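## Task

Move the yellow sponge from the desk onto the top of the low shelf labelled REPAIRS without moving that shelf. Every low shelf must still stand upright at the end, and the robot must not topple or finish leaning, or the task counts as failed.

## Robot and tools

Robot: a wheeled cart that drives forward/backward and turns but cannot slide sideways, with a pan/tilt head and two arms (left_arm, right_arm). Cart footprint in the base frame: x from -0.35 to 0.07 m, 0.53 m wide (0.65 m with arms folded as at the start). Each arm's pan axis is vertical at x = -0.060, y = +0.155 (left) or -0.155 m (right); the shoulder sits 0.89 m up. Link lengths: upper arm 0.116, forearm 0.135, hand 0.162 m. A fingertip reaches roughly 0.44 m out from its pan axis and no lower than 0.54 m above the floor.

Frames: base frame has its origin on the floor between the drive wheels, x ahead, y to the left, z up, in metres. left_hand and right_hand in results are the fixed-jaw tips in this frame; a held object sits toward the swinging jaw. The odometry frame is where the base frame was when the scene began; base_odometry gives x, y and heading (rad, left positive, -3.142 to 3.142) from wheel rotation only, so slip and bumps can make it wrong.

move: one action plus optional cameras and blocking. base is a single velocity command, not a place: {x_m_s, turn_rad_s, for_s}. x_m_s in m/s, positive forward, magnitude 0.005 to 0.291 or 0; turn_rad_s in rad/s, positive to the left, magnitude 0.02 to 1.175 or 0; for_s 0.1 to 7.5 s. Omitted velocities are 0. Distance is about velocity times duration; ramps (0.5 m/s2, 2 rad/s2) shorten very brief commands, and tiny commands (under ~5 mm or 0.02 rad) or near-max ones may undershoot, so check odometry. If the two speed fractions add to more than 1, both are scaled down. joints is an object keyed by joint name with absolute angle targets in radians (not offsets), each arm named separately: head_pan_rad (-3.2..3.2, 0 ahead, positive left), head_tilt_rad (-0.76..1.45, positive down), and per arm shoulder_pan (-2.006..2.149), shoulder_lift (-1.836..1.772), elbow_flex (-1.773..1.58), wrist_flex (-1.799..1.772), wrist_roll (-2.816..2.978), gripper (-0.03..1.944). speeds gives per-joint top speed in rad/s for this action only, 0.08 to 4.71 (no gripper key). cameras: list from head_camera, left_wrist_camera, right_wrist_camera, all. blocking false returns within about half a second while motion continues; a later move overrides the joints it names, and if it omits base any running base velocity winds down. Unknown keys make a call invalid; out-of-range values get it refused, and a refusal or an unplanned stop cancels the rest of that reply's move, wait and finished_scene calls in the scene.

Arm geometry: at shoulder_pan 0 the left arm points left and the right arm right; positive pan is clockwise from above; straight ahead is +1.571 (left) and -1.571 (right). With lift, elbow and wrist_flex all 0 the upper arm stands nearly vertical (0.24 rad outward) and forearm and fingers are horizontal; positive values bend downward, and their sum is the fingers' downward angle (1.571 = pointing down, only possible with the forearm no more than 0.20 rad above level). wrist_roll -1.522 puts the fixed jaw on the left looking outward, 1.619 on the right, 0.049 closes the jaws in the arm's vertical plane. Over furniture with level fingers keep the fixed jaw on the left, since the hand body then bulges upward. Gripper: about 0 is shut, 1 gives ~0.075 m opening, 1.944 ~0.106 m. Targeting below the contact angle squeezes; a firm grip reads off_target, an empty or light grip reads done. For thin items use -0.03.

Stowed arm pose: left pan -1.75, lift 0.05, elbow 1.35, wrist_flex -1.55, wrist_roll -1.52; right identical except pan 1.75. Stow in two steps (wrist_flex and wrist_roll first, then the other three once settled) and unstow in the reverse order, or a hand may hit or snag the cart. Turning in place needs a 0.44 m clear radius; near furniture, turning or reversing can snag and tip the robot.

wait: seconds 0 to 10, optional cameras; ends early once running motions settle. stop: brakes all your running motions (stopped joints keep holding and may keep pressing). zoom_image: camera name and region [x0, y0, x1, y1] in pixels of that camera's latest image, origin top-left, at most 504 by 504. finished_scene: scene = number of the scene being ended; irreversible; call nothing else in the same reply after ending scene 1.

Result lines: joint_positions, left_hand/right_hand, base_odometry, base_status and joint_status (done, moving, stopped, off_target = rested away from target, time_out = after 14 s the joint gave up and holds, not_followed = clearance check withheld the arm's targets), pictures (camera order of images), earlier move, on_its_own, Motor temperatures (per arm, joints in listed order then gripper), MOTOR HOT, JOINT FAULT/HAND FAULT. base done only means the velocity was sent; '(sent for a of b s)' shows how long.

Cautions: loaded or extended joints sag toward gravity; aim higher on the next move. Hand positions may be off by centimetres. A joint stuck over ~0.30 rad (jaws ~0.09) from target for ~2 s trips and weakens; reset by sending a target 0.2 rad back from the settled reading. Lift limits: ~0.4 kg at full reach, ~0.7 kg within 0.28 m. Motors heat when holding, squeezing or straining and shut off at 70 °C. To stop a blocked joint pressing, target its current reading. Never let the arms collide or press each other. Avoid pulling on things in front, fast swings above ~3 rad/s with a load, drops, hard hits on furniture, knocking shelves over, and tipping the robot. Loose objects may occasionally get nudged. While you think, motions continue.

Each tool is called as name(argument=value, ...), one argument or row to a line, values as JSON.

## Session

move(
  joints={"head_pan_rad": 0, "head_tilt_rad": 0.25},
  cameras=["head_camera"],
)

move(
  joints={"head_pan_rad": -0.85},
  cameras=["head_camera"],
)

move(
  joints={"head_pan_rad": -1.7},
  cameras=["head_camera"],
)

move(
  joints={"head_pan_rad": -2.55},
  cameras=["head_camera"],
)

move(
  joints={"head_pan_rad": 2.7},
  cameras=["head_camera"],
)

move(
  joints={"head_pan_rad": 1.8},
  cameras=["head_camera"],
)

move(
  joints={"head_pan_rad": 0.9},
  cameras=["head_camera"],
)

Scene clock: 0.93 s.
Motor temperatures (°C): left_arm=[32 33 32 32 33 29] | right_arm=[30 29 26 27 31 27]
move: done
base_odometry: x=+0.000 y=+0.000 heading=+0.000
base_status: not commanded
joint_positions: head_pan_rad=+0.000 head_tilt_rad=+0.242 left_arm_shoulder_pan_rad=+0.000 left_arm_shoulder_lift_rad=-1.704 left_arm_elbow_flex_rad=+1.478 left_arm_wrist_flex_rad=+0.984 left_arm_wrist_roll_rad=-0.001 left_arm_gripper_rad=+0.000 right_arm_shoulder_pan_rad=+0.001 right_arm_shoulder_lift_rad=-1.670 right_arm_elbow_flex_rad=+1.496 right_arm_wrist_flex_rad=+1.032 right_arm_wrist_roll_rad=+0.000 right_arm_gripper_rad=+0.000
joint_status: all done
left_hand: x=-0.0600 y=+0.3116 z=+0.8261 quat_wxyz=(+0.395, -0.918, +0.023, +0.010) (m; base frame)
right_hand: x=-0.0602 y=-0.3015 z=+0.8125 quat_wxyz=(+0.008, +0.023, +0.937, -0.348) (m; base frame)
pictures: head_camera
Images, in order (width x height): head_camera 644x476.

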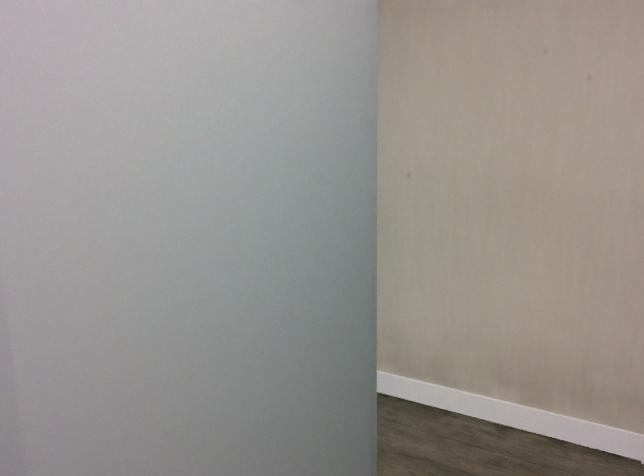

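Scene clock: 2.30 s.
move: done
base_odometry: x=+0.000 y=+0.000 heading=+0.000
base_status: not commanded
joint_positions: head_pan_rad=-0.841 head_tilt_rad=+0.242 left_arm_shoulder_pan_rad=+0.000 left_arm_shoulder_lift_rad=-1.704 left_arm_elbow_flex_rad=+1.478 left_arm_wrist_flex_rad=+0.984 left_arm_wrist_roll_rad=-0.001 left_arm_gripper_rad=+0.000 right_arm_shoulder_pan_rad=+0.001 right_arm_shoulder_lift_rad=-1.670 right_arm_elbow_flex_rad=+1.496 right_arm_wrist_flex_rad=+1.032 right_arm_wrist_roll_rad=+0.000 right_arm_gripper_rad=+0.000
joint_status: all done
left_hand: x=-0.0600 y=+0.3116 z=+0.8261 quat_wxyz=(+0.395, -0.918, +0.023, +0.010) (m; base frame)
right_hand: x=-0.0602 y=-0.3015 z=+0.8125 quat_wxyz=(+0.008, +0.023, +0.937, -0.348) (m; base frame)
pictures: head_camera
Images, in order (width x height): head_camera 644x476.

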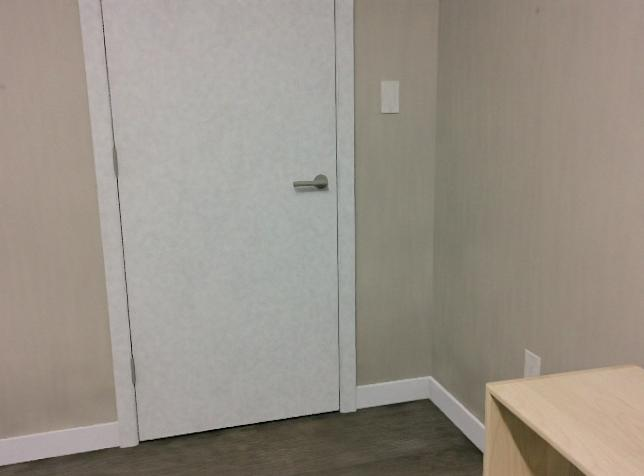

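Scene clock: 3.67 s.
move: done
base_odometry: x=+0.000 y=+0.000 heading=+0.000
base_status: not commanded
joint_positions: head_pan_rad=-1.690 head_tilt_rad=+0.242 left_arm_shoulder_pan_rad=+0.000 left_arm_shoulder_lift_rad=-1.704 left_arm_elbow_flex_rad=+1.478 left_arm_wrist_flex_rad=+0.984 left_arm_wrist_roll_rad=-0.001 left_arm_gripper_rad=+0.000 right_arm_shoulder_pan_rad=+0.001 right_arm_shoulder_lift_rad=-1.670 right_arm_elbow_flex_rad=+1.496 right_arm_wrist_flex_rad=+1.032 right_arm_wrist_roll_rad=+0.000 right_arm_gripper_rad=+0.000
joint_status: all done
left_hand: x=-0.0600 y=+0.3116 z=+0.8261 quat_wxyz=(+0.395, -0.918, +0.023, +0.010) (m; base frame)
right_hand: x=-0.0602 y=-0.3015 z=+0.8125 quat_wxyz=(+0.008, +0.023, +0.937, -0.348) (m; base frame)
pictures: head_camera
Images, in order (width x height): head_camera 644x476.

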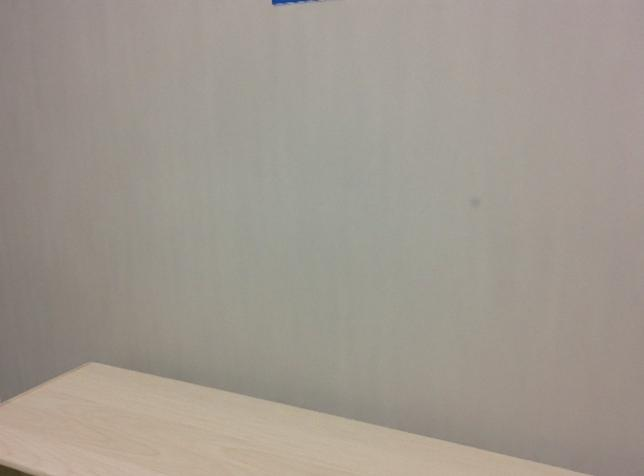

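Scene clock: 5.03 s.
move: done
base_odometry: x=+0.000 y=+0.000 heading=+0.000
base_status: not commanded
joint_positions: head_pan_rad=-2.540 head_tilt_rad=+0.242 left_arm_shoulder_pan_rad=+0.000 left_arm_shoulder_lift_rad=-1.704 left_arm_elbow_flex_rad=+1.478 left_arm_wrist_flex_rad=+0.984 left_arm_wrist_roll_rad=-0.001 left_arm_gripper_rad=+0.000 right_arm_shoulder_pan_rad=+0.001 right_arm_shoulder_lift_rad=-1.670 right_arm_elbow_flex_rad=+1.496 right_arm_wrist_flex_rad=+1.032 right_arm_wrist_roll_rad=+0.000 right_arm_gripper_rad=+0.000
joint_status: all done
left_hand: x=-0.0600 y=+0.3116 z=+0.8261 quat_wxyz=(+0.395, -0.918, +0.023, +0.010) (m; base frame)
right_hand: x=-0.0602 y=-0.3015 z=+0.8125 quat_wxyz=(+0.008, +0.023, +0.937, -0.348) (m; base frame)
pictures: head_camera
Images, in order (width x height): head_camera 644x476.

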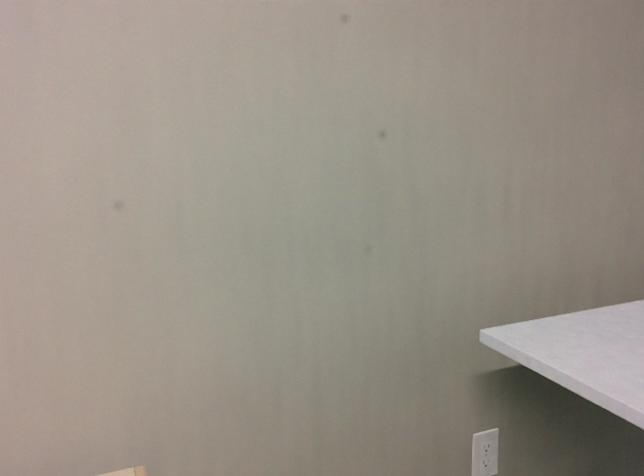

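Scene clock: 9.33 s.
move: done
base_odometry: x=+0.000 y=+0.000 heading=+0.000
base_status: not commanded
joint_positions: head_pan_rad=+2.689 head_tilt_rad=+0.242 left_arm_shoulder_pan_rad=+0.000 left_arm_shoulder_lift_rad=-1.704 left_arm_elbow_flex_rad=+1.478 left_arm_wrist_flex_rad=+0.984 left_arm_wrist_roll_rad=-0.001 left_arm_gripper_rad=+0.000 right_arm_shoulder_pan_rad=+0.001 right_arm_shoulder_lift_rad=-1.670 right_arm_elbow_flex_rad=+1.496 right_arm_wrist_flex_rad=+1.032 right_arm_wrist_roll_rad=+0.000 right_arm_gripper_rad=+0.000
joint_status: all done
left_hand: x=-0.0600 y=+0.3116 z=+0.8261 quat_wxyz=(+0.395, -0.918, +0.023, +0.010) (m; base frame)
right_hand: x=-0.0602 y=-0.3015 z=+0.8125 quat_wxyz=(+0.008, +0.023, +0.937, -0.348) (m; base frame)
pictures: head_camera
Images, in order (width x height): head_camera 644x476.

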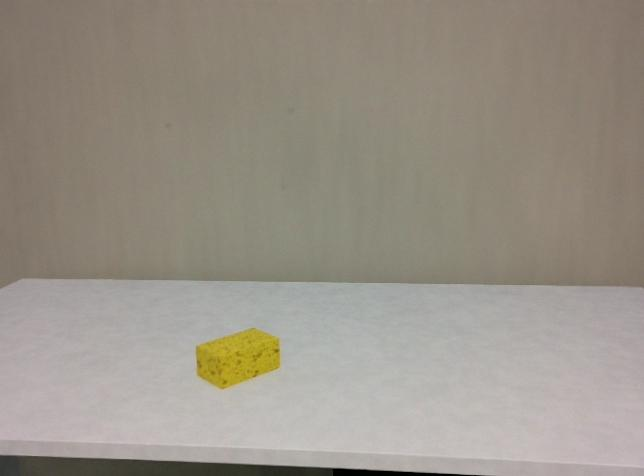

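Scene clock: 10.73 s.
move: done
base_odometry: x=+0.000 y=+0.000 heading=+0.000
base_status: not commanded
joint_positions: head_pan_rad=+1.809 head_tilt_rad=+0.242 left_arm_shoulder_pan_rad=+0.000 left_arm_shoulder_lift_rad=-1.704 left_arm_elbow_flex_rad=+1.478 left_arm_wrist_flex_rad=+0.984 left_arm_wrist_roll_rad=-0.001 left_arm_gripper_rad=+0.000 right_arm_shoulder_pan_rad=+0.001 right_arm_shoulder_lift_rad=-1.670 right_arm_elbow_flex_rad=+1.496 right_arm_wrist_flex_rad=+1.032 right_arm_wrist_roll_rad=+0.000 right_arm_gripper_rad=+0.000
joint_status: all done
left_hand: x=-0.0600 y=+0.3116 z=+0.8261 quat_wxyz=(+0.395, -0.918, +0.023, +0.010) (m; base frame)
right_hand: x=-0.0602 y=-0.3015 z=+0.8125 quat_wxyz=(+0.008, +0.023, +0.937, -0.348) (m; base frame)
pictures: head_camera
Images, in order (width x height): head_camera 644x476.

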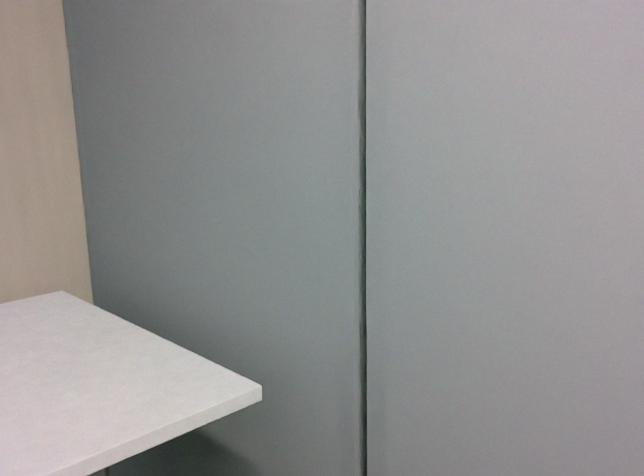

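Scene clock: 12.13 s.
move: done
base_odometry: x=+0.000 y=+0.000 heading=+0.000
base_status: not commanded
joint_positions: head_pan_rad=+0.910 head_tilt_rad=+0.242 left_arm_shoulder_pan_rad=+0.000 left_arm_shoulder_lift_rad=-1.704 left_arm_elbow_flex_rad=+1.478 left_arm_wrist_flex_rad=+0.984 left_arm_wrist_roll_rad=-0.001 left_arm_gripper_rad=+0.000 right_arm_shoulder_pan_rad=+0.001 right_arm_shoulder_lift_rad=-1.670 right_arm_elbow_flex_rad=+1.496 right_arm_wrist_flex_rad=+1.032 right_arm_wrist_roll_rad=+0.000 right_arm_gripper_rad=+0.000
joint_status: all done
left_hand: x=-0.0600 y=+0.3116 z=+0.8261 quat_wxyz=(+0.395, -0.918, +0.023, +0.010) (m; base frame)
right_hand: x=-0.0602 y=-0.3015 z=+0.8125 quat_wxyz=(+0.008, +0.023, +0.937, -0.348) (m; base frame)
pictures: head_camera
Images, in order (width x height): head_camera 644x476.

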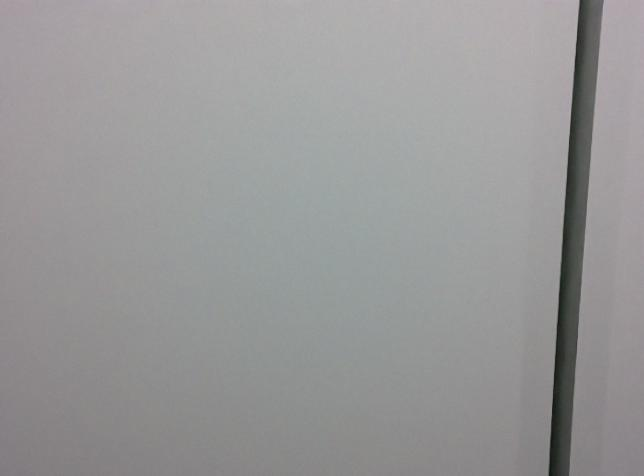

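move(
  joints={"head_pan_rad": -1.7, "head_tilt_rad":-0.2},
  cameras=["head_camera"],
)

move(
  joints={"head_pan_rad": -3.14, "head_tilt_rad":0.6},
  cameras=["head_camera"],
)

move(
  joints={"head_pan_rad": -1.7, "head_tilt_rad":0.75},
  cameras=["head_camera"],
)

Scene clock: 21.00 s.
move: done
base_odometry: x=+0.000 y=+0.000 heading=+0.000
base_status: not commanded
joint_positions: head_pan_rad=-1.690 head_tilt_rad=-0.190 left_arm_shoulder_pan_rad=+0.000 left_arm_shoulder_lift_rad=-1.704 left_arm_elbow_flex_rad=+1.478 left_arm_wrist_flex_rad=+0.984 left_arm_wrist_roll_rad=-0.001 left_arm_gripper_rad=+0.000 right_arm_shoulder_pan_rad=+0.001 right_arm_shoulder_lift_rad=-1.670 right_arm_elbow_flex_rad=+1.496 right_arm_wrist_flex_rad=+1.032 right_arm_wrist_roll_rad=+0.000 right_arm_gripper_rad=+0.000
joint_status: all done
left_hand: x=-0.0600 y=+0.3116 z=+0.8261 quat_wxyz=(+0.395, -0.918, +0.023, +0.010) (m; base frame)
right_hand: x=-0.0602 y=-0.3015 z=+0.8125 quat_wxyz=(+0.008, +0.023, +0.937, -0.348) (m; base frame)
pictures: head_camera
Images, in order (width x height): head_camera 644x476.

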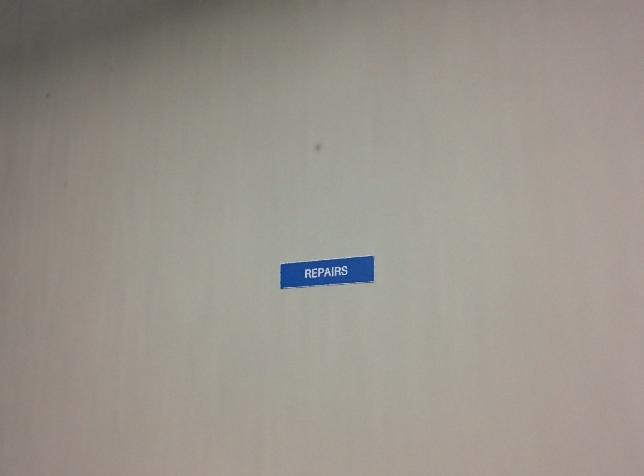

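Scene clock: 22.77 s.
move: done
base_odometry: x=+0.000 y=+0.000 heading=+0.000
base_status: not commanded
joint_positions: head_pan_rad=-3.131 head_tilt_rad=+0.593 left_arm_shoulder_pan_rad=+0.000 left_arm_shoulder_lift_rad=-1.704 left_arm_elbow_flex_rad=+1.478 left_arm_wrist_flex_rad=+0.984 left_arm_wrist_roll_rad=-0.001 left_arm_gripper_rad=+0.000 right_arm_shoulder_pan_rad=+0.001 right_arm_shoulder_lift_rad=-1.670 right_arm_elbow_flex_rad=+1.496 right_arm_wrist_flex_rad=+1.032 right_arm_wrist_roll_rad=+0.000 right_arm_gripper_rad=+0.000
joint_status: all done
left_hand: x=-0.0600 y=+0.3116 z=+0.8261 quat_wxyz=(+0.395, -0.918, +0.023, +0.010) (m; base frame)
right_hand: x=-0.0602 y=-0.3015 z=+0.8125 quat_wxyz=(+0.008, +0.023, +0.937, -0.348) (m; base frame)
pictures: head_camera
Images, in order (width x height): head_camera 644x476.

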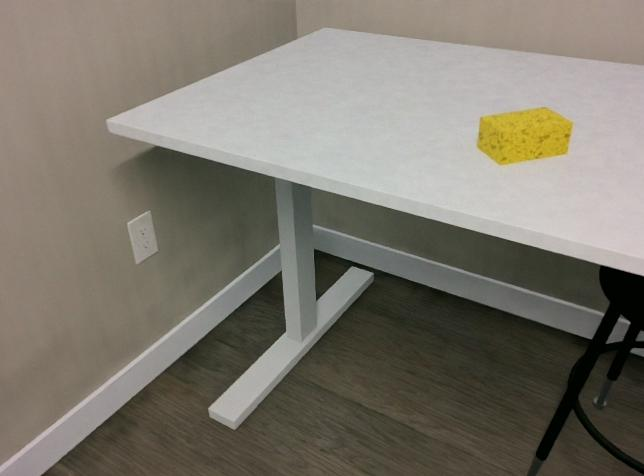

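Scene clock: 24.53 s.
move: done
base_odometry: x=+0.000 y=+0.000 heading=+0.000
base_status: not commanded
joint_positions: head_pan_rad=-1.710 head_tilt_rad=+0.744 left_arm_shoulder_pan_rad=+0.000 left_arm_shoulder_lift_rad=-1.704 left_arm_elbow_flex_rad=+1.478 left_arm_wrist_flex_rad=+0.984 left_arm_wrist_roll_rad=-0.001 left_arm_gripper_rad=+0.000 right_arm_shoulder_pan_rad=+0.001 right_arm_shoulder_lift_rad=-1.670 right_arm_elbow_flex_rad=+1.496 right_arm_wrist_flex_rad=+1.032 right_arm_wrist_roll_rad=+0.000 right_arm_gripper_rad=+0.000
joint_status: all done
left_hand: x=-0.0600 y=+0.3116 z=+0.8261 quat_wxyz=(+0.395, -0.918, +0.023, +0.010) (m; base frame)
right_hand: x=-0.0602 y=-0.3015 z=+0.8125 quat_wxyz=(+0.008, +0.023, +0.937, -0.348) (m; base frame)
pictures: head_camera
Images, in order (width x height): head_camera 644x476.

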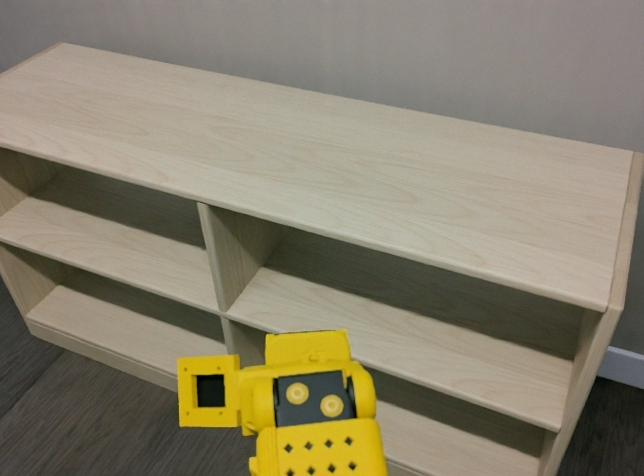

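move(
  joints={"head_pan_rad": 0.7, "head_tilt_rad":0.9},
  cameras=["head_camera"],
)

Scene clock: 80.57 s.
move: done
base_odometry: x=+0.000 y=+0.000 heading=+0.000
base_status: not commanded
joint_positions: head_pan_rad=+0.689 head_tilt_rad=+0.894 left_arm_shoulder_pan_rad=+0.000 left_arm_shoulder_lift_rad=-1.704 left_arm_elbow_flex_rad=+1.478 left_arm_wrist_flex_rad=+0.984 left_arm_wrist_roll_rad=-0.001 left_arm_gripper_rad=+0.000 right_arm_shoulder_pan_rad=+0.001 right_arm_shoulder_lift_rad=-1.670 right_arm_elbow_flex_rad=+1.496 right_arm_wrist_flex_rad=+1.032 right_arm_wrist_roll_rad=+0.000 right_arm_gripper_rad=+0.000
joint_status: all done
left_hand: x=-0.0600 y=+0.3116 z=+0.8261 quat_wxyz=(+0.395, -0.918, +0.023, +0.010) (m; base frame)
right_hand: x=-0.0602 y=-0.3015 z=+0.8125 quat_wxyz=(+0.008, +0.023, +0.937, -0.348) (m; base frame)
pictures: head_camera
Images, in order (width x height): head_camera 644x476.

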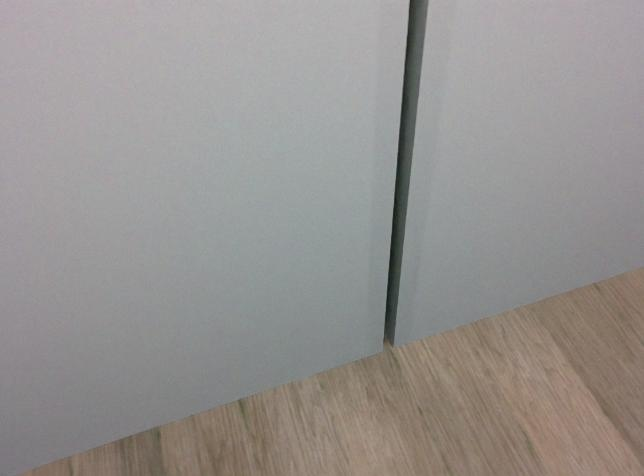

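move(
  base={"turn_rad_s": 0.8, "for_s": 3.78},
  joints={"head_pan_rad": -0.4, "head_tilt_rad":0.5},
)

move(
  base={"x_m_s": 0.2, "for_s": 1.6},
  cameras=["head_camera"],
)

Scene clock: 119.30 s.
move: done
base_odometry: x=-0.001 y=+0.000 heading=+3.013
base_status: done (sent for 3.77 of 3.77 s)
joint_positions: head_pan_rad=-0.391 head_tilt_rad=+0.513 left_arm_shoulder_pan_rad=-0.004 left_arm_shoulder_lift_rad=-1.704 left_arm_elbow_flex_rad=+1.478 left_arm_wrist_flex_rad=+0.984 left_arm_wrist_roll_rad=-0.001 left_arm_gripper_rad=+0.000 right_arm_shoulder_pan_rad=+0.000 right_arm_shoulder_lift_rad=-1.670 right_arm_elbow_flex_rad=+1.496 right_arm_wrist_flex_rad=+1.032 right_arm_wrist_roll_rad=+0.000 right_arm_gripper_rad=+0.000
joint_status: all done
left_hand: x=-0.0607 y=+0.3116 z=+0.8261 quat_wxyz=(+0.395, -0.918, +0.021, +0.011) (m; base frame)
right_hand: x=-0.0600 y=-0.3015 z=+0.8125 quat_wxyz=(+0.009, +0.023, +0.937, -0.348) (m; base frame)
pictures: none

Scene clock: 121.90 s.
move: done
base_odometry: x=-0.319 y=+0.040 heading=+3.015
base_status: done (sent for 1.6 of 1.6 s)
joint_positions: head_pan_rad=-0.391 head_tilt_rad=+0.512 left_arm_shoulder_pan_rad=-0.001 left_arm_shoulder_lift_rad=-1.704 left_arm_elbow_flex_rad=+1.478 left_arm_wrist_flex_rad=+0.984 left_arm_wrist_roll_rad=-0.001 left_arm_gripper_rad=+0.000 right_arm_shoulder_pan_rad=+0.001 right_arm_shoulder_lift_rad=-1.670 right_arm_elbow_flex_rad=+1.496 right_arm_wrist_flex_rad=+1.032 right_arm_wrist_roll_rad=+0.000 right_arm_gripper_rad=+0.000
joint_status: not commanded
left_hand: x=-0.0602 y=+0.3116 z=+0.8261 quat_wxyz=(+0.395, -0.918, +0.022, +0.010) (m; base frame)
right_hand: x=-0.0602 y=-0.3015 z=+0.8125 quat_wxyz=(+0.008, +0.023, +0.937, -0.348) (m; base frame)
pictures: head_camera
Images, in order (width x height): head_camera 644x476.

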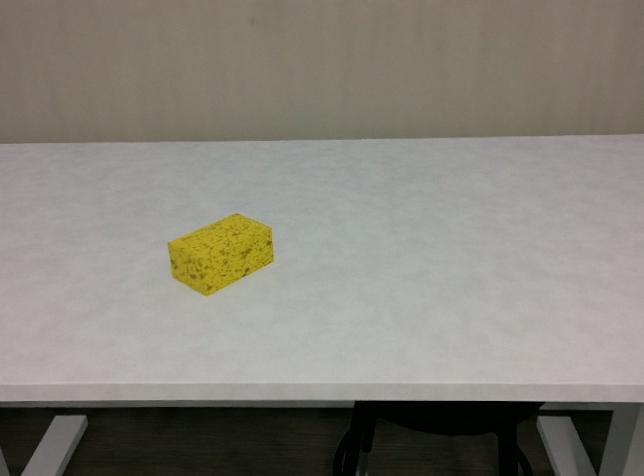

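move(
  joints={"left_arm_shoulder_pan_rad": 1.99, "left_arm_shoulder_lift_rad": -0.2, "left_arm_elbow_flex_rad": 0.0, "left_arm_wrist_flex_rad": 0.4, "left_arm_wrist_roll_rad": -1.522, "left_arm_gripper_rad": 1.9},
)

move(
  base={"x_m_s": 0.2, "for_s": 1.28},
)

move(
  base={"turn_rad_s": -0.4, "for_s": 0.97},
  joints={"head_pan_rad": 0.1, "head_tilt_rad": 0.8},
  cameras=["head_camera","left_wrist_camera"],
)

Scene clock: 152.13 s.
move: done
base_odometry: x=-0.319 y=+0.040 heading=+3.015
base_status: not commanded
joint_positions: head_pan_rad=-0.391 head_tilt_rad=+0.512 left_arm_shoulder_pan_rad=+1.984 left_arm_shoulder_lift_rad=-0.197 left_arm_elbow_flex_rad=+0.040 left_arm_wrist_flex_rad=+0.415 left_arm_wrist_roll_rad=-1.524 left_arm_gripper_rad=+1.891 right_arm_shoulder_pan_rad=+0.001 right_arm_shoulder_lift_rad=-1.670 right_arm_elbow_flex_rad=+1.496 right_arm_wrist_flex_rad=+1.032 right_arm_wrist_roll_rad=+0.000 right_arm_gripper_rad=+0.000
joint_status: all done
left_hand: x=+0.2393 y=+0.0323 z=+0.9950 quat_wxyz=(+0.598, +0.163, +0.775, -0.125) (m; base frame)
right_hand: x=-0.0602 y=-0.3015 z=+0.8125 quat_wxyz=(+0.008, +0.023, +0.937, -0.348) (m; base frame)
pictures: none

Scene clock: 154.40 s.
move: done
base_odometry: x=-0.570 y=+0.072 heading=+3.014
base_status: done (sent for 1.27 of 1.27 s)
joint_positions: head_pan_rad=-0.391 head_tilt_rad=+0.512 left_arm_shoulder_pan_rad=+1.984 left_arm_shoulder_lift_rad=-0.197 left_arm_elbow_flex_rad=+0.039 left_arm_wrist_flex_rad=+0.415 left_arm_wrist_roll_rad=-1.524 left_arm_gripper_rad=+1.891 right_arm_shoulder_pan_rad=+0.001 right_arm_shoulder_lift_rad=-1.670 right_arm_elbow_flex_rad=+1.496 right_arm_wrist_flex_rad=+1.032 right_arm_wrist_roll_rad=+0.000 right_arm_gripper_rad=+0.000
joint_status: not commanded
left_hand: x=+0.2393 y=+0.0323 z=+0.9954 quat_wxyz=(+0.598, +0.163, +0.775, -0.125) (m; base frame)
right_hand: x=-0.0602 y=-0.3015 z=+0.8125 quat_wxyz=(+0.008, +0.023, +0.937, -0.348) (m; base frame)
pictures: none

Scene clock: 155.93 s.
move: done
base_odometry: x=-0.570 y=+0.072 heading=+2.626
base_status: done (sent for 0.97 of 0.97 s)
joint_positions: head_pan_rad=+0.089 head_tilt_rad=+0.794 left_arm_shoulder_pan_rad=+1.990 left_arm_shoulder_lift_rad=-0.197 left_arm_elbow_flex_rad=+0.039 left_arm_wrist_flex_rad=+0.415 left_arm_wrist_roll_rad=-1.524 left_arm_gripper_rad=+1.891 right_arm_shoulder_pan_rad=+0.003 right_arm_shoulder_lift_rad=-1.670 right_arm_elbow_flex_rad=+1.496 right_arm_wrist_flex_rad=+1.032 right_arm_wrist_roll_rad=+0.000 right_arm_gripper_rad=+0.000
joint_status: all done
left_hand: x=+0.2386 y=+0.0305 z=+0.9954 quat_wxyz=(+0.598, +0.165, +0.774, -0.126) (m; base frame)
right_hand: x=-0.0604 y=-0.3015 z=+0.8125 quat_wxyz=(+0.008, +0.024, +0.937, -0.348) (m; base frame)
pictures: head_camera, left_wrist_camera
Images, in order (width x height): head_camera 644x476, left_wrist_camera 644x476.

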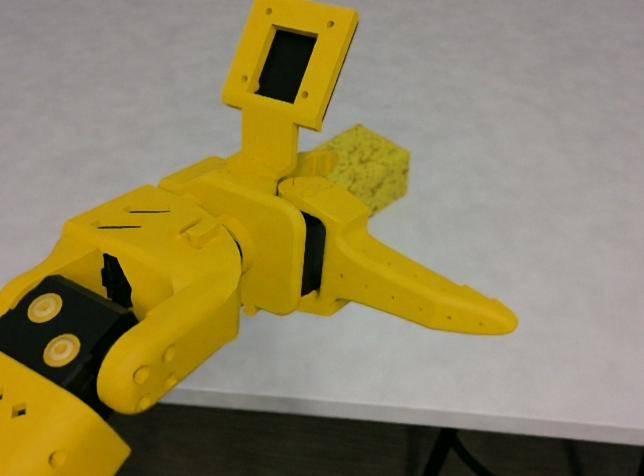

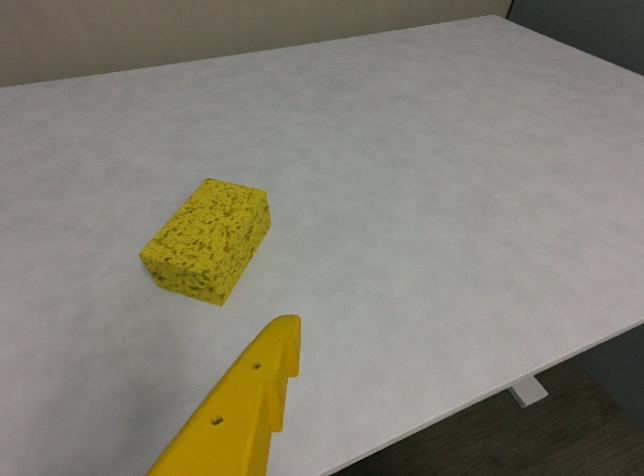

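move(
  base={"x_m_s": -0.2, "for_s": 1.0},
)

move(
  base={"turn_rad_s": 0.5, "for_s": 0.8},
)

move(
  base={"x_m_s": 0.2, "for_s": 0.85},
)

move(
  base={"turn_rad_s": -0.5, "for_s": 0.8},
)

move(
  base={"x_m_s": 0.15, "for_s": 0.7},
  cameras=["head_camera","left_wrist_camera"],
)

Scene clock: 199.23 s.
move: done
base_odometry: x=-0.396 y=-0.027 heading=+2.624
base_status: done (sent for 1 of 1 s)
joint_positions: head_pan_rad=+0.089 head_tilt_rad=+0.794 left_arm_shoulder_pan_rad=+1.991 left_arm_shoulder_lift_rad=-0.197 left_arm_elbow_flex_rad=+0.039 left_arm_wrist_flex_rad=+0.415 left_arm_wrist_roll_rad=-1.524 left_arm_gripper_rad=+1.891 right_arm_shoulder_pan_rad=+0.000 right_arm_shoulder_lift_rad=-1.670 right_arm_elbow_flex_rad=+1.496 right_arm_wrist_flex_rad=+1.032 right_arm_wrist_roll_rad=+0.000 right_arm_gripper_rad=+0.000
joint_status: not commanded
left_hand: x=+0.2384 y=+0.0300 z=+0.9954 quat_wxyz=(+0.598, +0.166, +0.774, -0.127) (m; base frame)
right_hand: x=-0.0600 y=-0.3015 z=+0.8125 quat_wxyz=(+0.009, +0.023, +0.937, -0.348) (m; base frame)
pictures: none

Scene clock: 200.63 s.
move: done
base_odometry: x=-0.396 y=-0.027 heading=+3.027
base_status: done (sent for 0.8 of 0.8 s)
joint_positions: head_pan_rad=+0.089 head_tilt_rad=+0.794 left_arm_shoulder_pan_rad=+1.985 left_arm_shoulder_lift_rad=-0.197 left_arm_elbow_flex_rad=+0.039 left_arm_wrist_flex_rad=+0.415 left_arm_wrist_roll_rad=-1.524 left_arm_gripper_rad=+1.891 right_arm_shoulder_pan_rad=-0.004 right_arm_shoulder_lift_rad=-1.670 right_arm_elbow_flex_rad=+1.496 right_arm_wrist_flex_rad=+1.032 right_arm_wrist_roll_rad=+0.000 right_arm_gripper_rad=+0.000
joint_status: not commanded
left_hand: x=+0.2392 y=+0.0319 z=+0.9954 quat_wxyz=(+0.598, +0.164, +0.775, -0.125) (m; base frame)
right_hand: x=-0.0595 y=-0.3015 z=+0.8125 quat_wxyz=(+0.009, +0.021, +0.937, -0.348) (m; base frame)
pictures: none

Scene clock: 202.50 s.
move: done
base_odometry: x=-0.569 y=-0.008 heading=+3.028
base_status: done (sent for 0.87 of 0.87 s)
joint_positions: head_pan_rad=+0.089 head_tilt_rad=+0.794 left_arm_shoulder_pan_rad=+1.987 left_arm_shoulder_lift_rad=-0.197 left_arm_elbow_flex_rad=+0.039 left_arm_wrist_flex_rad=+0.415 left_arm_wrist_roll_rad=-1.524 left_arm_gripper_rad=+1.891 right_arm_shoulder_pan_rad=+0.001 right_arm_shoulder_lift_rad=-1.670 right_arm_elbow_flex_rad=+1.496 right_arm_wrist_flex_rad=+1.032 right_arm_wrist_roll_rad=+0.000 right_arm_gripper_rad=+0.000
joint_status: not commanded
left_hand: x=+0.2390 y=+0.0314 z=+0.9954 quat_wxyz=(+0.598, +0.164, +0.774, -0.126) (m; base frame)
right_hand: x=-0.0602 y=-0.3015 z=+0.8125 quat_wxyz=(+0.008, +0.023, +0.937, -0.348) (m; base frame)
pictures: none

Scene clock: 203.93 s.
move: done
base_odometry: x=-0.568 y=-0.008 heading=+2.627
base_status: done (sent for 0.8 of 0.8 s)
joint_positions: head_pan_rad=+0.089 head_tilt_rad=+0.794 left_arm_shoulder_pan_rad=+1.988 left_arm_shoulder_lift_rad=-0.197 left_arm_elbow_flex_rad=+0.039 left_arm_wrist_flex_rad=+0.415 left_arm_wrist_roll_rad=-1.524 left_arm_gripper_rad=+1.891 right_arm_shoulder_pan_rad=+0.003 right_arm_shoulder_lift_rad=-1.670 right_arm_elbow_flex_rad=+1.496 right_arm_wrist_flex_rad=+1.032 right_arm_wrist_roll_rad=+0.000 right_arm_gripper_rad=+0.000
joint_status: not commanded
left_hand: x=+0.2388 y=+0.0310 z=+0.9954 quat_wxyz=(+0.598, +0.165, +0.774, -0.126) (m; base frame)
right_hand: x=-0.0604 y=-0.3015 z=+0.8125 quat_wxyz=(+0.008, +0.024, +0.937, -0.348) (m; base frame)
pictures: none

Scene clock: 205.50 s.
move: done
base_odometry: x=-0.660 y=+0.044 heading=+2.625
base_status: done (sent for 0.7 of 0.7 s)
joint_positions: head_pan_rad=+0.089 head_tilt_rad=+0.795 left_arm_shoulder_pan_rad=+1.985 left_arm_shoulder_lift_rad=-0.197 left_arm_elbow_flex_rad=+0.039 left_arm_wrist_flex_rad=+0.415 left_arm_wrist_roll_rad=-1.524 left_arm_gripper_rad=+1.891 right_arm_shoulder_pan_rad=+0.000 right_arm_shoulder_lift_rad=-1.670 right_arm_elbow_flex_rad=+1.496 right_arm_wrist_flex_rad=+1.032 right_arm_wrist_roll_rad=+0.000 right_arm_gripper_rad=+0.000
joint_status: not commanded
left_hand: x=+0.2392 y=+0.0319 z=+0.9954 quat_wxyz=(+0.598, +0.164, +0.775, -0.125) (m; base frame)
right_hand: x=-0.0600 y=-0.3015 z=+0.8125 quat_wxyz=(+0.009, +0.023, +0.937, -0.348) (m; base frame)
pictures: head_camera, left_wrist_camera
Images, in order (width x height): head_camera 644x476, left_wrist_camera 644x476.

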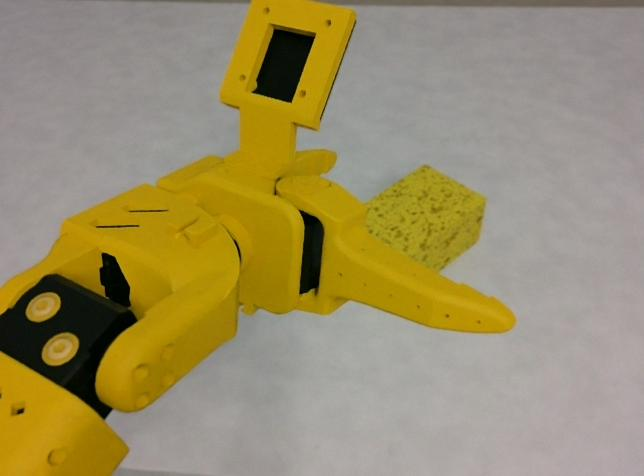

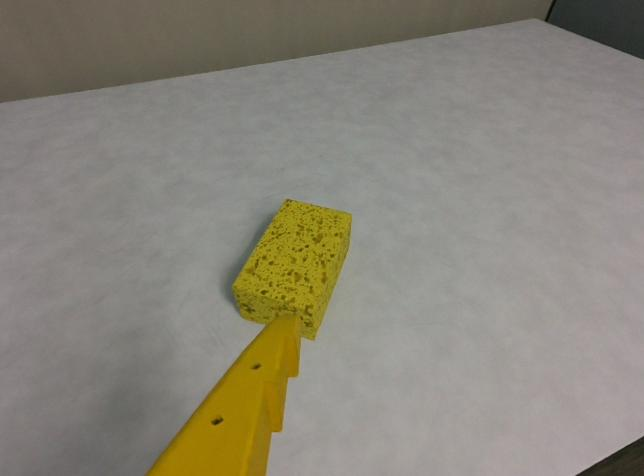

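move(
  base={"x_m_s": -0.2, "for_s": 0.7},
)

move(
  base={"turn_rad_s": 0.5, "for_s": 0.8},
)

move(
  base={"x_m_s": 0.2, "for_s": 0.55},
)

move(
  base={"turn_rad_s": -0.5, "for_s": 0.8},
)

move(
  base={"x_m_s": 0.12, "for_s": 0.4},
  joints={"left_arm_shoulder_pan_rad": 1.94, "left_arm_shoulder_lift_rad": 0.4, "left_arm_elbow_flex_rad": -0.55, "left_arm_wrist_flex_rad":0.4},
  cameras=["head_camera","left_wrist_camera"],
)

Scene clock: 221.23 s.
move: done
base_odometry: x=-0.538 y=-0.024 heading=+2.629
base_status: done (sent for 0.7 of 0.7 s)
joint_positions: head_pan_rad=+0.089 head_tilt_rad=+0.795 left_arm_shoulder_pan_rad=+1.991 left_arm_shoulder_lift_rad=-0.197 left_arm_elbow_flex_rad=+0.039 left_arm_wrist_flex_rad=+0.415 left_arm_wrist_roll_rad=-1.524 left_arm_gripper_rad=+1.891 right_arm_shoulder_pan_rad=-0.002 right_arm_shoulder_lift_rad=-1.670 right_arm_elbow_flex_rad=+1.496 right_arm_wrist_flex_rad=+1.032 right_arm_wrist_roll_rad=+0.000 right_arm_gripper_rad=+0.000
joint_status: not commanded
left_hand: x=+0.2384 y=+0.0300 z=+0.9954 quat_wxyz=(+0.598, +0.166, +0.774, -0.127) (m; base frame)
right_hand: x=-0.0597 y=-0.3015 z=+0.8125 quat_wxyz=(+0.009, +0.022, +0.937, -0.348) (m; base frame)
pictures: none

Scene clock: 222.67 s.
move: done
base_odometry: x=-0.537 y=-0.025 heading=+3.027
base_status: done (sent for 0.8 of 0.8 s)
joint_positions: head_pan_rad=+0.089 head_tilt_rad=+0.795 left_arm_shoulder_pan_rad=+1.990 left_arm_shoulder_lift_rad=-0.197 left_arm_elbow_flex_rad=+0.039 left_arm_wrist_flex_rad=+0.415 left_arm_wrist_roll_rad=-1.524 left_arm_gripper_rad=+1.891 right_arm_shoulder_pan_rad=-0.002 right_arm_shoulder_lift_rad=-1.670 right_arm_elbow_flex_rad=+1.496 right_arm_wrist_flex_rad=+1.032 right_arm_wrist_roll_rad=+0.000 right_arm_gripper_rad=+0.000
joint_status: not commanded
left_hand: x=+0.2386 y=+0.0305 z=+0.9954 quat_wxyz=(+0.598, +0.165, +0.774, -0.126) (m; base frame)
right_hand: x=-0.0597 y=-0.3015 z=+0.8125 quat_wxyz=(+0.009, +0.022, +0.937, -0.348) (m; base frame)
pictures: none

Scene clock: 224.23 s.
move: done
base_odometry: x=-0.651 y=-0.012 heading=+3.029
base_status: done (sent for 0.57 of 0.57 s)
joint_positions: head_pan_rad=+0.089 head_tilt_rad=+0.795 left_arm_shoulder_pan_rad=+1.988 left_arm_shoulder_lift_rad=-0.197 left_arm_elbow_flex_rad=+0.039 left_arm_wrist_flex_rad=+0.415 left_arm_wrist_roll_rad=-1.524 left_arm_gripper_rad=+1.891 right_arm_shoulder_pan_rad=+0.001 right_arm_shoulder_lift_rad=-1.670 right_arm_elbow_flex_rad=+1.496 right_arm_wrist_flex_rad=+1.032 right_arm_wrist_roll_rad=+0.000 right_arm_gripper_rad=+0.000
joint_status: not commanded
left_hand: x=+0.2388 y=+0.0310 z=+0.9954 quat_wxyz=(+0.598, +0.165, +0.774, -0.126) (m; base frame)
right_hand: x=-0.0602 y=-0.3015 z=+0.8125 quat_wxyz=(+0.008, +0.023, +0.937, -0.348) (m; base frame)
pictures: none

Scene clock: 225.67 s.
move: done
base_odometry: x=-0.650 y=-0.012 heading=+2.627
base_status: done (sent for 0.8 of 0.8 s)
joint_positions: head_pan_rad=+0.089 head_tilt_rad=+0.795 left_arm_shoulder_pan_rad=+1.988 left_arm_shoulder_lift_rad=-0.197 left_arm_elbow_flex_rad=+0.039 left_arm_wrist_flex_rad=+0.415 left_arm_wrist_roll_rad=-1.524 left_arm_gripper_rad=+1.891 right_arm_shoulder_pan_rad=+0.003 right_arm_shoulder_lift_rad=-1.670 right_arm_elbow_flex_rad=+1.496 right_arm_wrist_flex_rad=+1.032 right_arm_wrist_roll_rad=+0.000 right_arm_gripper_rad=+0.000
joint_status: not commanded
left_hand: x=+0.2388 y=+0.0310 z=+0.9954 quat_wxyz=(+0.598, +0.165, +0.774, -0.126) (m; base frame)
right_hand: x=-0.0604 y=-0.3015 z=+0.8125 quat_wxyz=(+0.008, +0.024, +0.937, -0.348) (m; base frame)
pictures: none

Scene clock: 226.97 s.
move: done
base_odometry: x=-0.693 y=+0.012 heading=+2.624
base_status: done (sent for 0.4 of 0.4 s)
joint_positions: head_pan_rad=+0.089 head_tilt_rad=+0.795 left_arm_shoulder_pan_rad=+1.944 left_arm_shoulder_lift_rad=+0.412 left_arm_elbow_flex_rad=-0.510 left_arm_wrist_flex_rad=+0.415 left_arm_wrist_roll_rad=-1.524 left_arm_gripper_rad=+1.891 right_arm_shoulder_pan_rad=+0.003 right_arm_shoulder_lift_rad=-1.670 right_arm_elbow_flex_rad=+1.496 right_arm_wrist_flex_rad=+1.032 right_arm_wrist_roll_rad=+0.000 right_arm_gripper_rad=+0.000
joint_status: all done
left_hand: x=+0.3035 y=+0.0211 z=+0.9543 quat_wxyz=(+0.577, +0.151, +0.795, -0.108) (m; base frame)
right_hand: x=-0.0604 y=-0.3015 z=+0.8125 quat_wxyz=(+0.008, +0.024, +0.937, -0.348) (m; base frame)
pictures: head_camera, left_wrist_camera
Images, in order (width x height): head_camera 644x476, left_wrist_camera 644x476.

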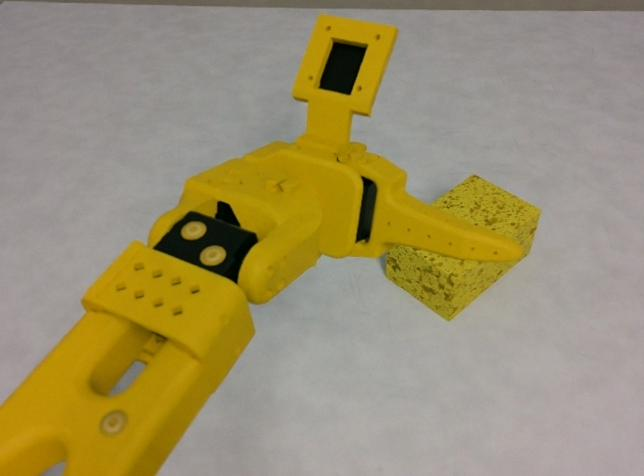

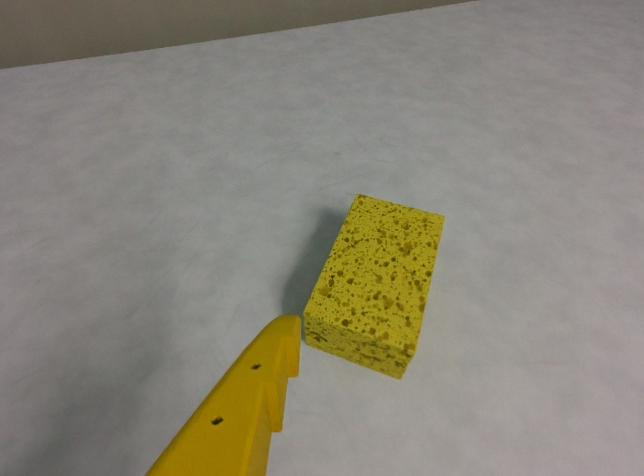

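move(
  joints={"left_arm_shoulder_pan_rad": 1.96, "left_arm_shoulder_lift_rad": 0.72, "left_arm_elbow_flex_rad": -0.5, "left_arm_wrist_flex_rad":0.4},
  speeds={"left_arm_shoulder_lift_rad": 0.7},
  cameras=["head_camera","left_wrist_camera"],
)

Scene clock: 258.23 s.
move: done
base_odometry: x=-0.693 y=+0.012 heading=+2.624
base_status: not commanded
joint_positions: head_pan_rad=+0.089 head_tilt_rad=+0.795 left_arm_shoulder_pan_rad=+1.959 left_arm_shoulder_lift_rad=+0.737 left_arm_elbow_flex_rad=-0.496 left_arm_wrist_flex_rad=+0.413 left_arm_wrist_roll_rad=-1.524 left_arm_gripper_rad=+1.891 right_arm_shoulder_pan_rad=+0.003 right_arm_shoulder_lift_rad=-1.670 right_arm_elbow_flex_rad=+1.496 right_arm_wrist_flex_rad=+1.032 right_arm_wrist_roll_rad=+0.000 right_arm_gripper_rad=+0.000
joint_status: all done
left_hand: x=+0.3005 y=+0.0159 z=+0.8337 quat_wxyz=(+0.435, +0.174, +0.880, -0.085) (m; base frame)
right_hand: x=-0.0604 y=-0.3015 z=+0.8125 quat_wxyz=(+0.008, +0.024, +0.937, -0.348) (m; base frame)
pictures: head_camera, left_wrist_camera
Images, in order (width x height): head_camera 644x476, left_wrist_camera 644x476.

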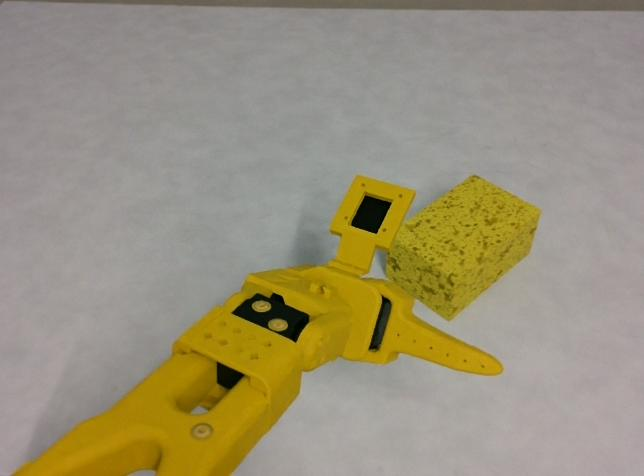

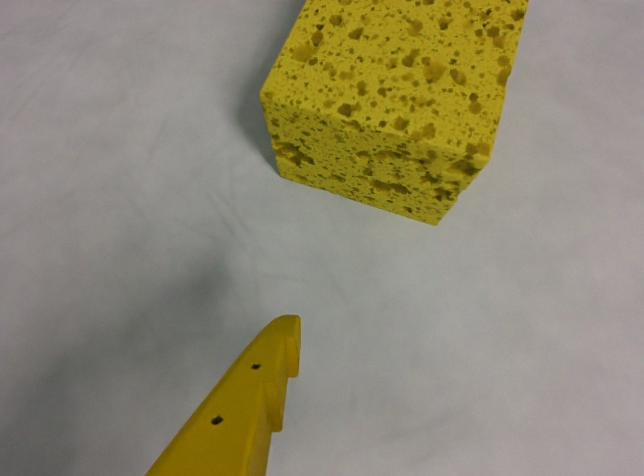

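move(
  joints={"left_arm_shoulder_pan_rad": 1.86, "head_tilt_rad": 1.2, "head_pan_rad":-0.3},
  cameras=["head_camera","left_wrist_camera"],
)

Scene clock: 272.83 s.
move: done
base_odometry: x=-0.693 y=+0.012 heading=+2.624
base_status: not commanded
joint_positions: head_pan_rad=-0.291 head_tilt_rad=+1.194 left_arm_shoulder_pan_rad=+1.864 left_arm_shoulder_lift_rad=+0.737 left_arm_elbow_flex_rad=-0.496 left_arm_wrist_flex_rad=+0.413 left_arm_wrist_roll_rad=-1.524 left_arm_gripper_rad=+1.891 right_arm_shoulder_pan_rad=+0.003 right_arm_shoulder_lift_rad=-1.670 right_arm_elbow_flex_rad=+1.496 right_arm_wrist_flex_rad=+1.032 right_arm_wrist_roll_rad=+0.000 right_arm_gripper_rad=+0.000
joint_status: all done
left_hand: x=+0.3121 y=+0.0508 z=+0.8337 quat_wxyz=(+0.438, +0.132, +0.887, -0.064) (m; base frame)
right_hand: x=-0.0604 y=-0.3015 z=+0.8125 quat_wxyz=(+0.008, +0.024, +0.937, -0.348) (m; base frame)
pictures: head_camera, left_wrist_camera
Images, in order (width x height): head_camera 644x476, left_wrist_camera 644x476.

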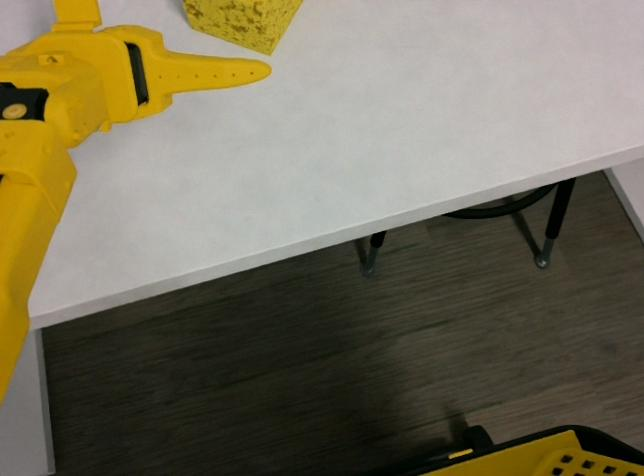

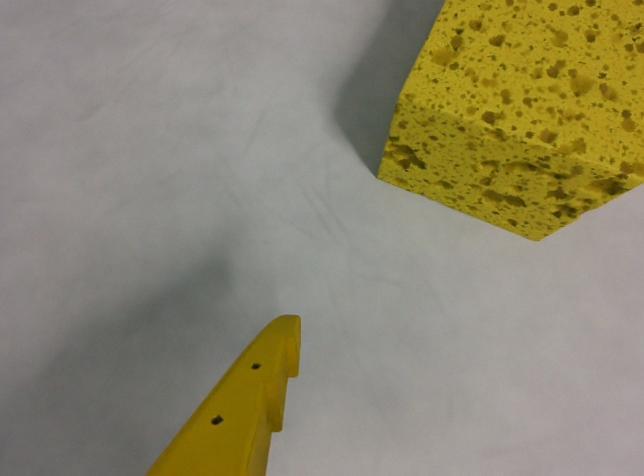

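move(
  joints={"left_arm_shoulder_pan_rad": 1.91, "left_arm_shoulder_lift_rad": 1.04, "left_arm_elbow_flex_rad": -0.8, "left_arm_wrist_flex_rad":0.3},
  speeds={"left_arm_shoulder_lift_rad": 0.7, "left_arm_elbow_flex_rad": 0.7},
  cameras=["head_camera","left_wrist_camera"],
)

Scene clock: 289.67 s.
move: done
base_odometry: x=-0.693 y=+0.012 heading=+2.624
base_status: not commanded
joint_positions: head_pan_rad=-0.292 head_tilt_rad=+1.194 left_arm_shoulder_pan_rad=+1.905 left_arm_shoulder_lift_rad=+1.057 left_arm_elbow_flex_rad=-0.762 left_arm_wrist_flex_rad=+0.313 left_arm_wrist_roll_rad=-1.524 left_arm_gripper_rad=+1.891 right_arm_shoulder_pan_rad=+0.003 right_arm_shoulder_lift_rad=-1.670 right_arm_elbow_flex_rad=+1.496 right_arm_wrist_flex_rad=+1.032 right_arm_wrist_roll_rad=+0.000 right_arm_gripper_rad=+0.000
joint_status: all done
left_hand: x=+0.3244 y=+0.0295 z=+0.7986 quat_wxyz=(+0.456, +0.148, +0.874, -0.077) (m; base frame)
right_hand: x=-0.0604 y=-0.3015 z=+0.8125 quat_wxyz=(+0.008, +0.024, +0.937, -0.348) (m; base frame)
pictures: head_camera, left_wrist_camera
Images, in order (width x height): head_camera 644x476, left_wrist_camera 644x476.

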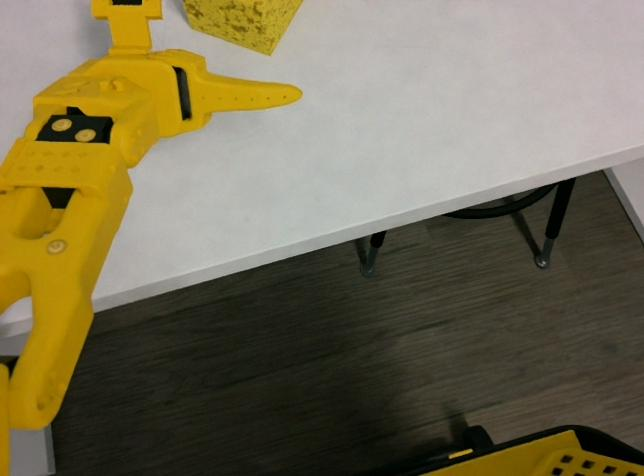

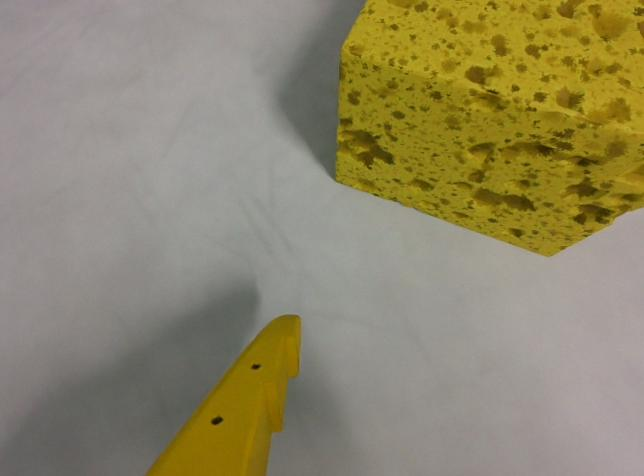

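move(
  base={"x_m_s": 0.1, "for_s": 0.85},
  cameras=["head_camera","left_wrist_camera"],
)

Scene clock: 297.00 s.
move: done
base_odometry: x=-0.768 y=+0.055 heading=+2.625
base_status: done (sent for 0.87 of 0.87 s)
joint_positions: head_pan_rad=-0.292 head_tilt_rad=+1.194 left_arm_shoulder_pan_rad=+1.904 left_arm_shoulder_lift_rad=+1.057 left_arm_elbow_flex_rad=-0.763 left_arm_wrist_flex_rad=+0.313 left_arm_wrist_roll_rad=-1.524 left_arm_gripper_rad=+1.891 right_arm_shoulder_pan_rad=+0.003 right_arm_shoulder_lift_rad=-1.670 right_arm_elbow_flex_rad=+1.496 right_arm_wrist_flex_rad=+1.032 right_arm_wrist_roll_rad=+0.000 right_arm_gripper_rad=+0.000
joint_status: not commanded
left_hand: x=+0.3248 y=+0.0301 z=+0.7990 quat_wxyz=(+0.457, +0.148, +0.874, -0.076) (m; base frame)
right_hand: x=-0.0604 y=-0.3015 z=+0.8125 quat_wxyz=(+0.008, +0.024, +0.937, -0.348) (m; base frame)
pictures: head_camera, left_wrist_camera
Images, in order (width x height): head_camera 644x476, left_wrist_camera 644x476.

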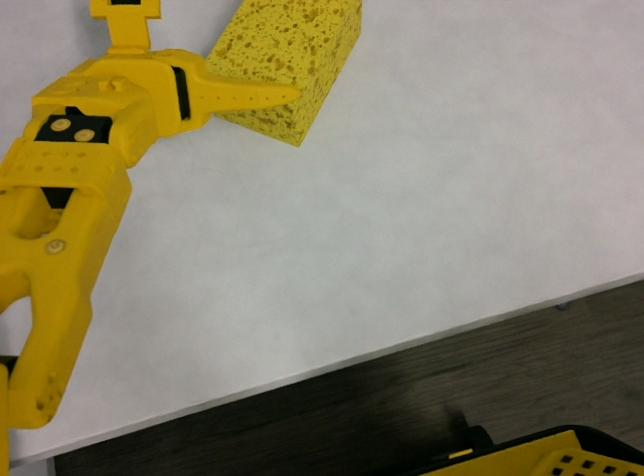

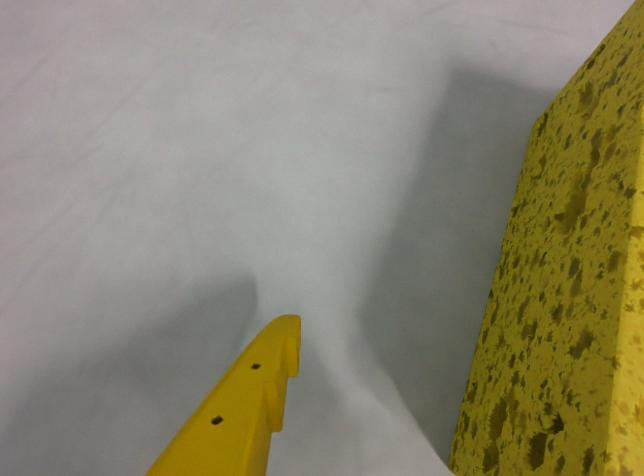

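move(
  joints={"left_arm_gripper_rad": 0.4},
  cameras=["head_camera","left_wrist_camera"],
)

Scene clock: 305.57 s.
move: done
base_odometry: x=-0.768 y=+0.055 heading=+2.625
base_status: not commanded
joint_positions: head_pan_rad=-0.292 head_tilt_rad=+1.194 left_arm_shoulder_pan_rad=+1.918 left_arm_shoulder_lift_rad=+1.034 left_arm_elbow_flex_rad=-0.806 left_arm_wrist_flex_rad=+0.295 left_arm_wrist_roll_rad=-1.515 left_arm_gripper_rad=+0.410 right_arm_shoulder_pan_rad=+0.003 right_arm_shoulder_lift_rad=-1.670 right_arm_elbow_flex_rad=+1.496 right_arm_wrist_flex_rad=+1.032 right_arm_wrist_roll_rad=+0.000 right_arm_gripper_rad=+0.000
joint_status: all done
left_hand: x=+0.3310 y=+0.0219 z=+0.8216 quat_wxyz=(+0.492, +0.146, +0.853, -0.088) (m; base frame)
right_hand: x=-0.0604 y=-0.3015 z=+0.8125 quat_wxyz=(+0.008, +0.024, +0.937, -0.348) (m; base frame)
pictures: head_camera, left_wrist_camera
Images, in order (width x height): head_camera 644x476, left_wrist_camera 644x476.

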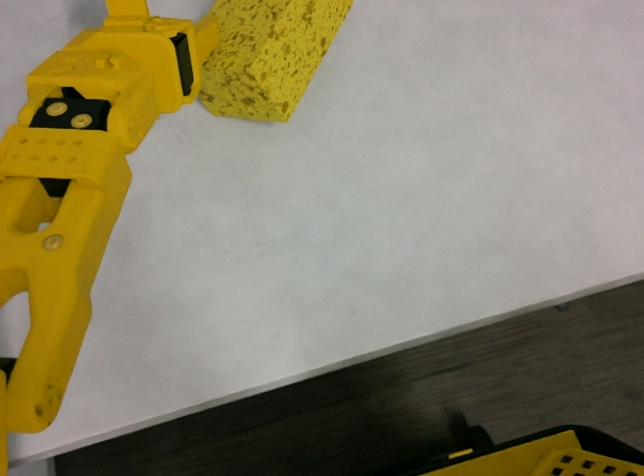

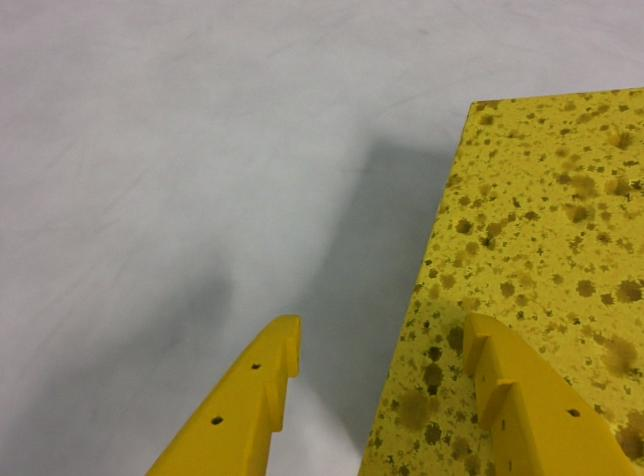

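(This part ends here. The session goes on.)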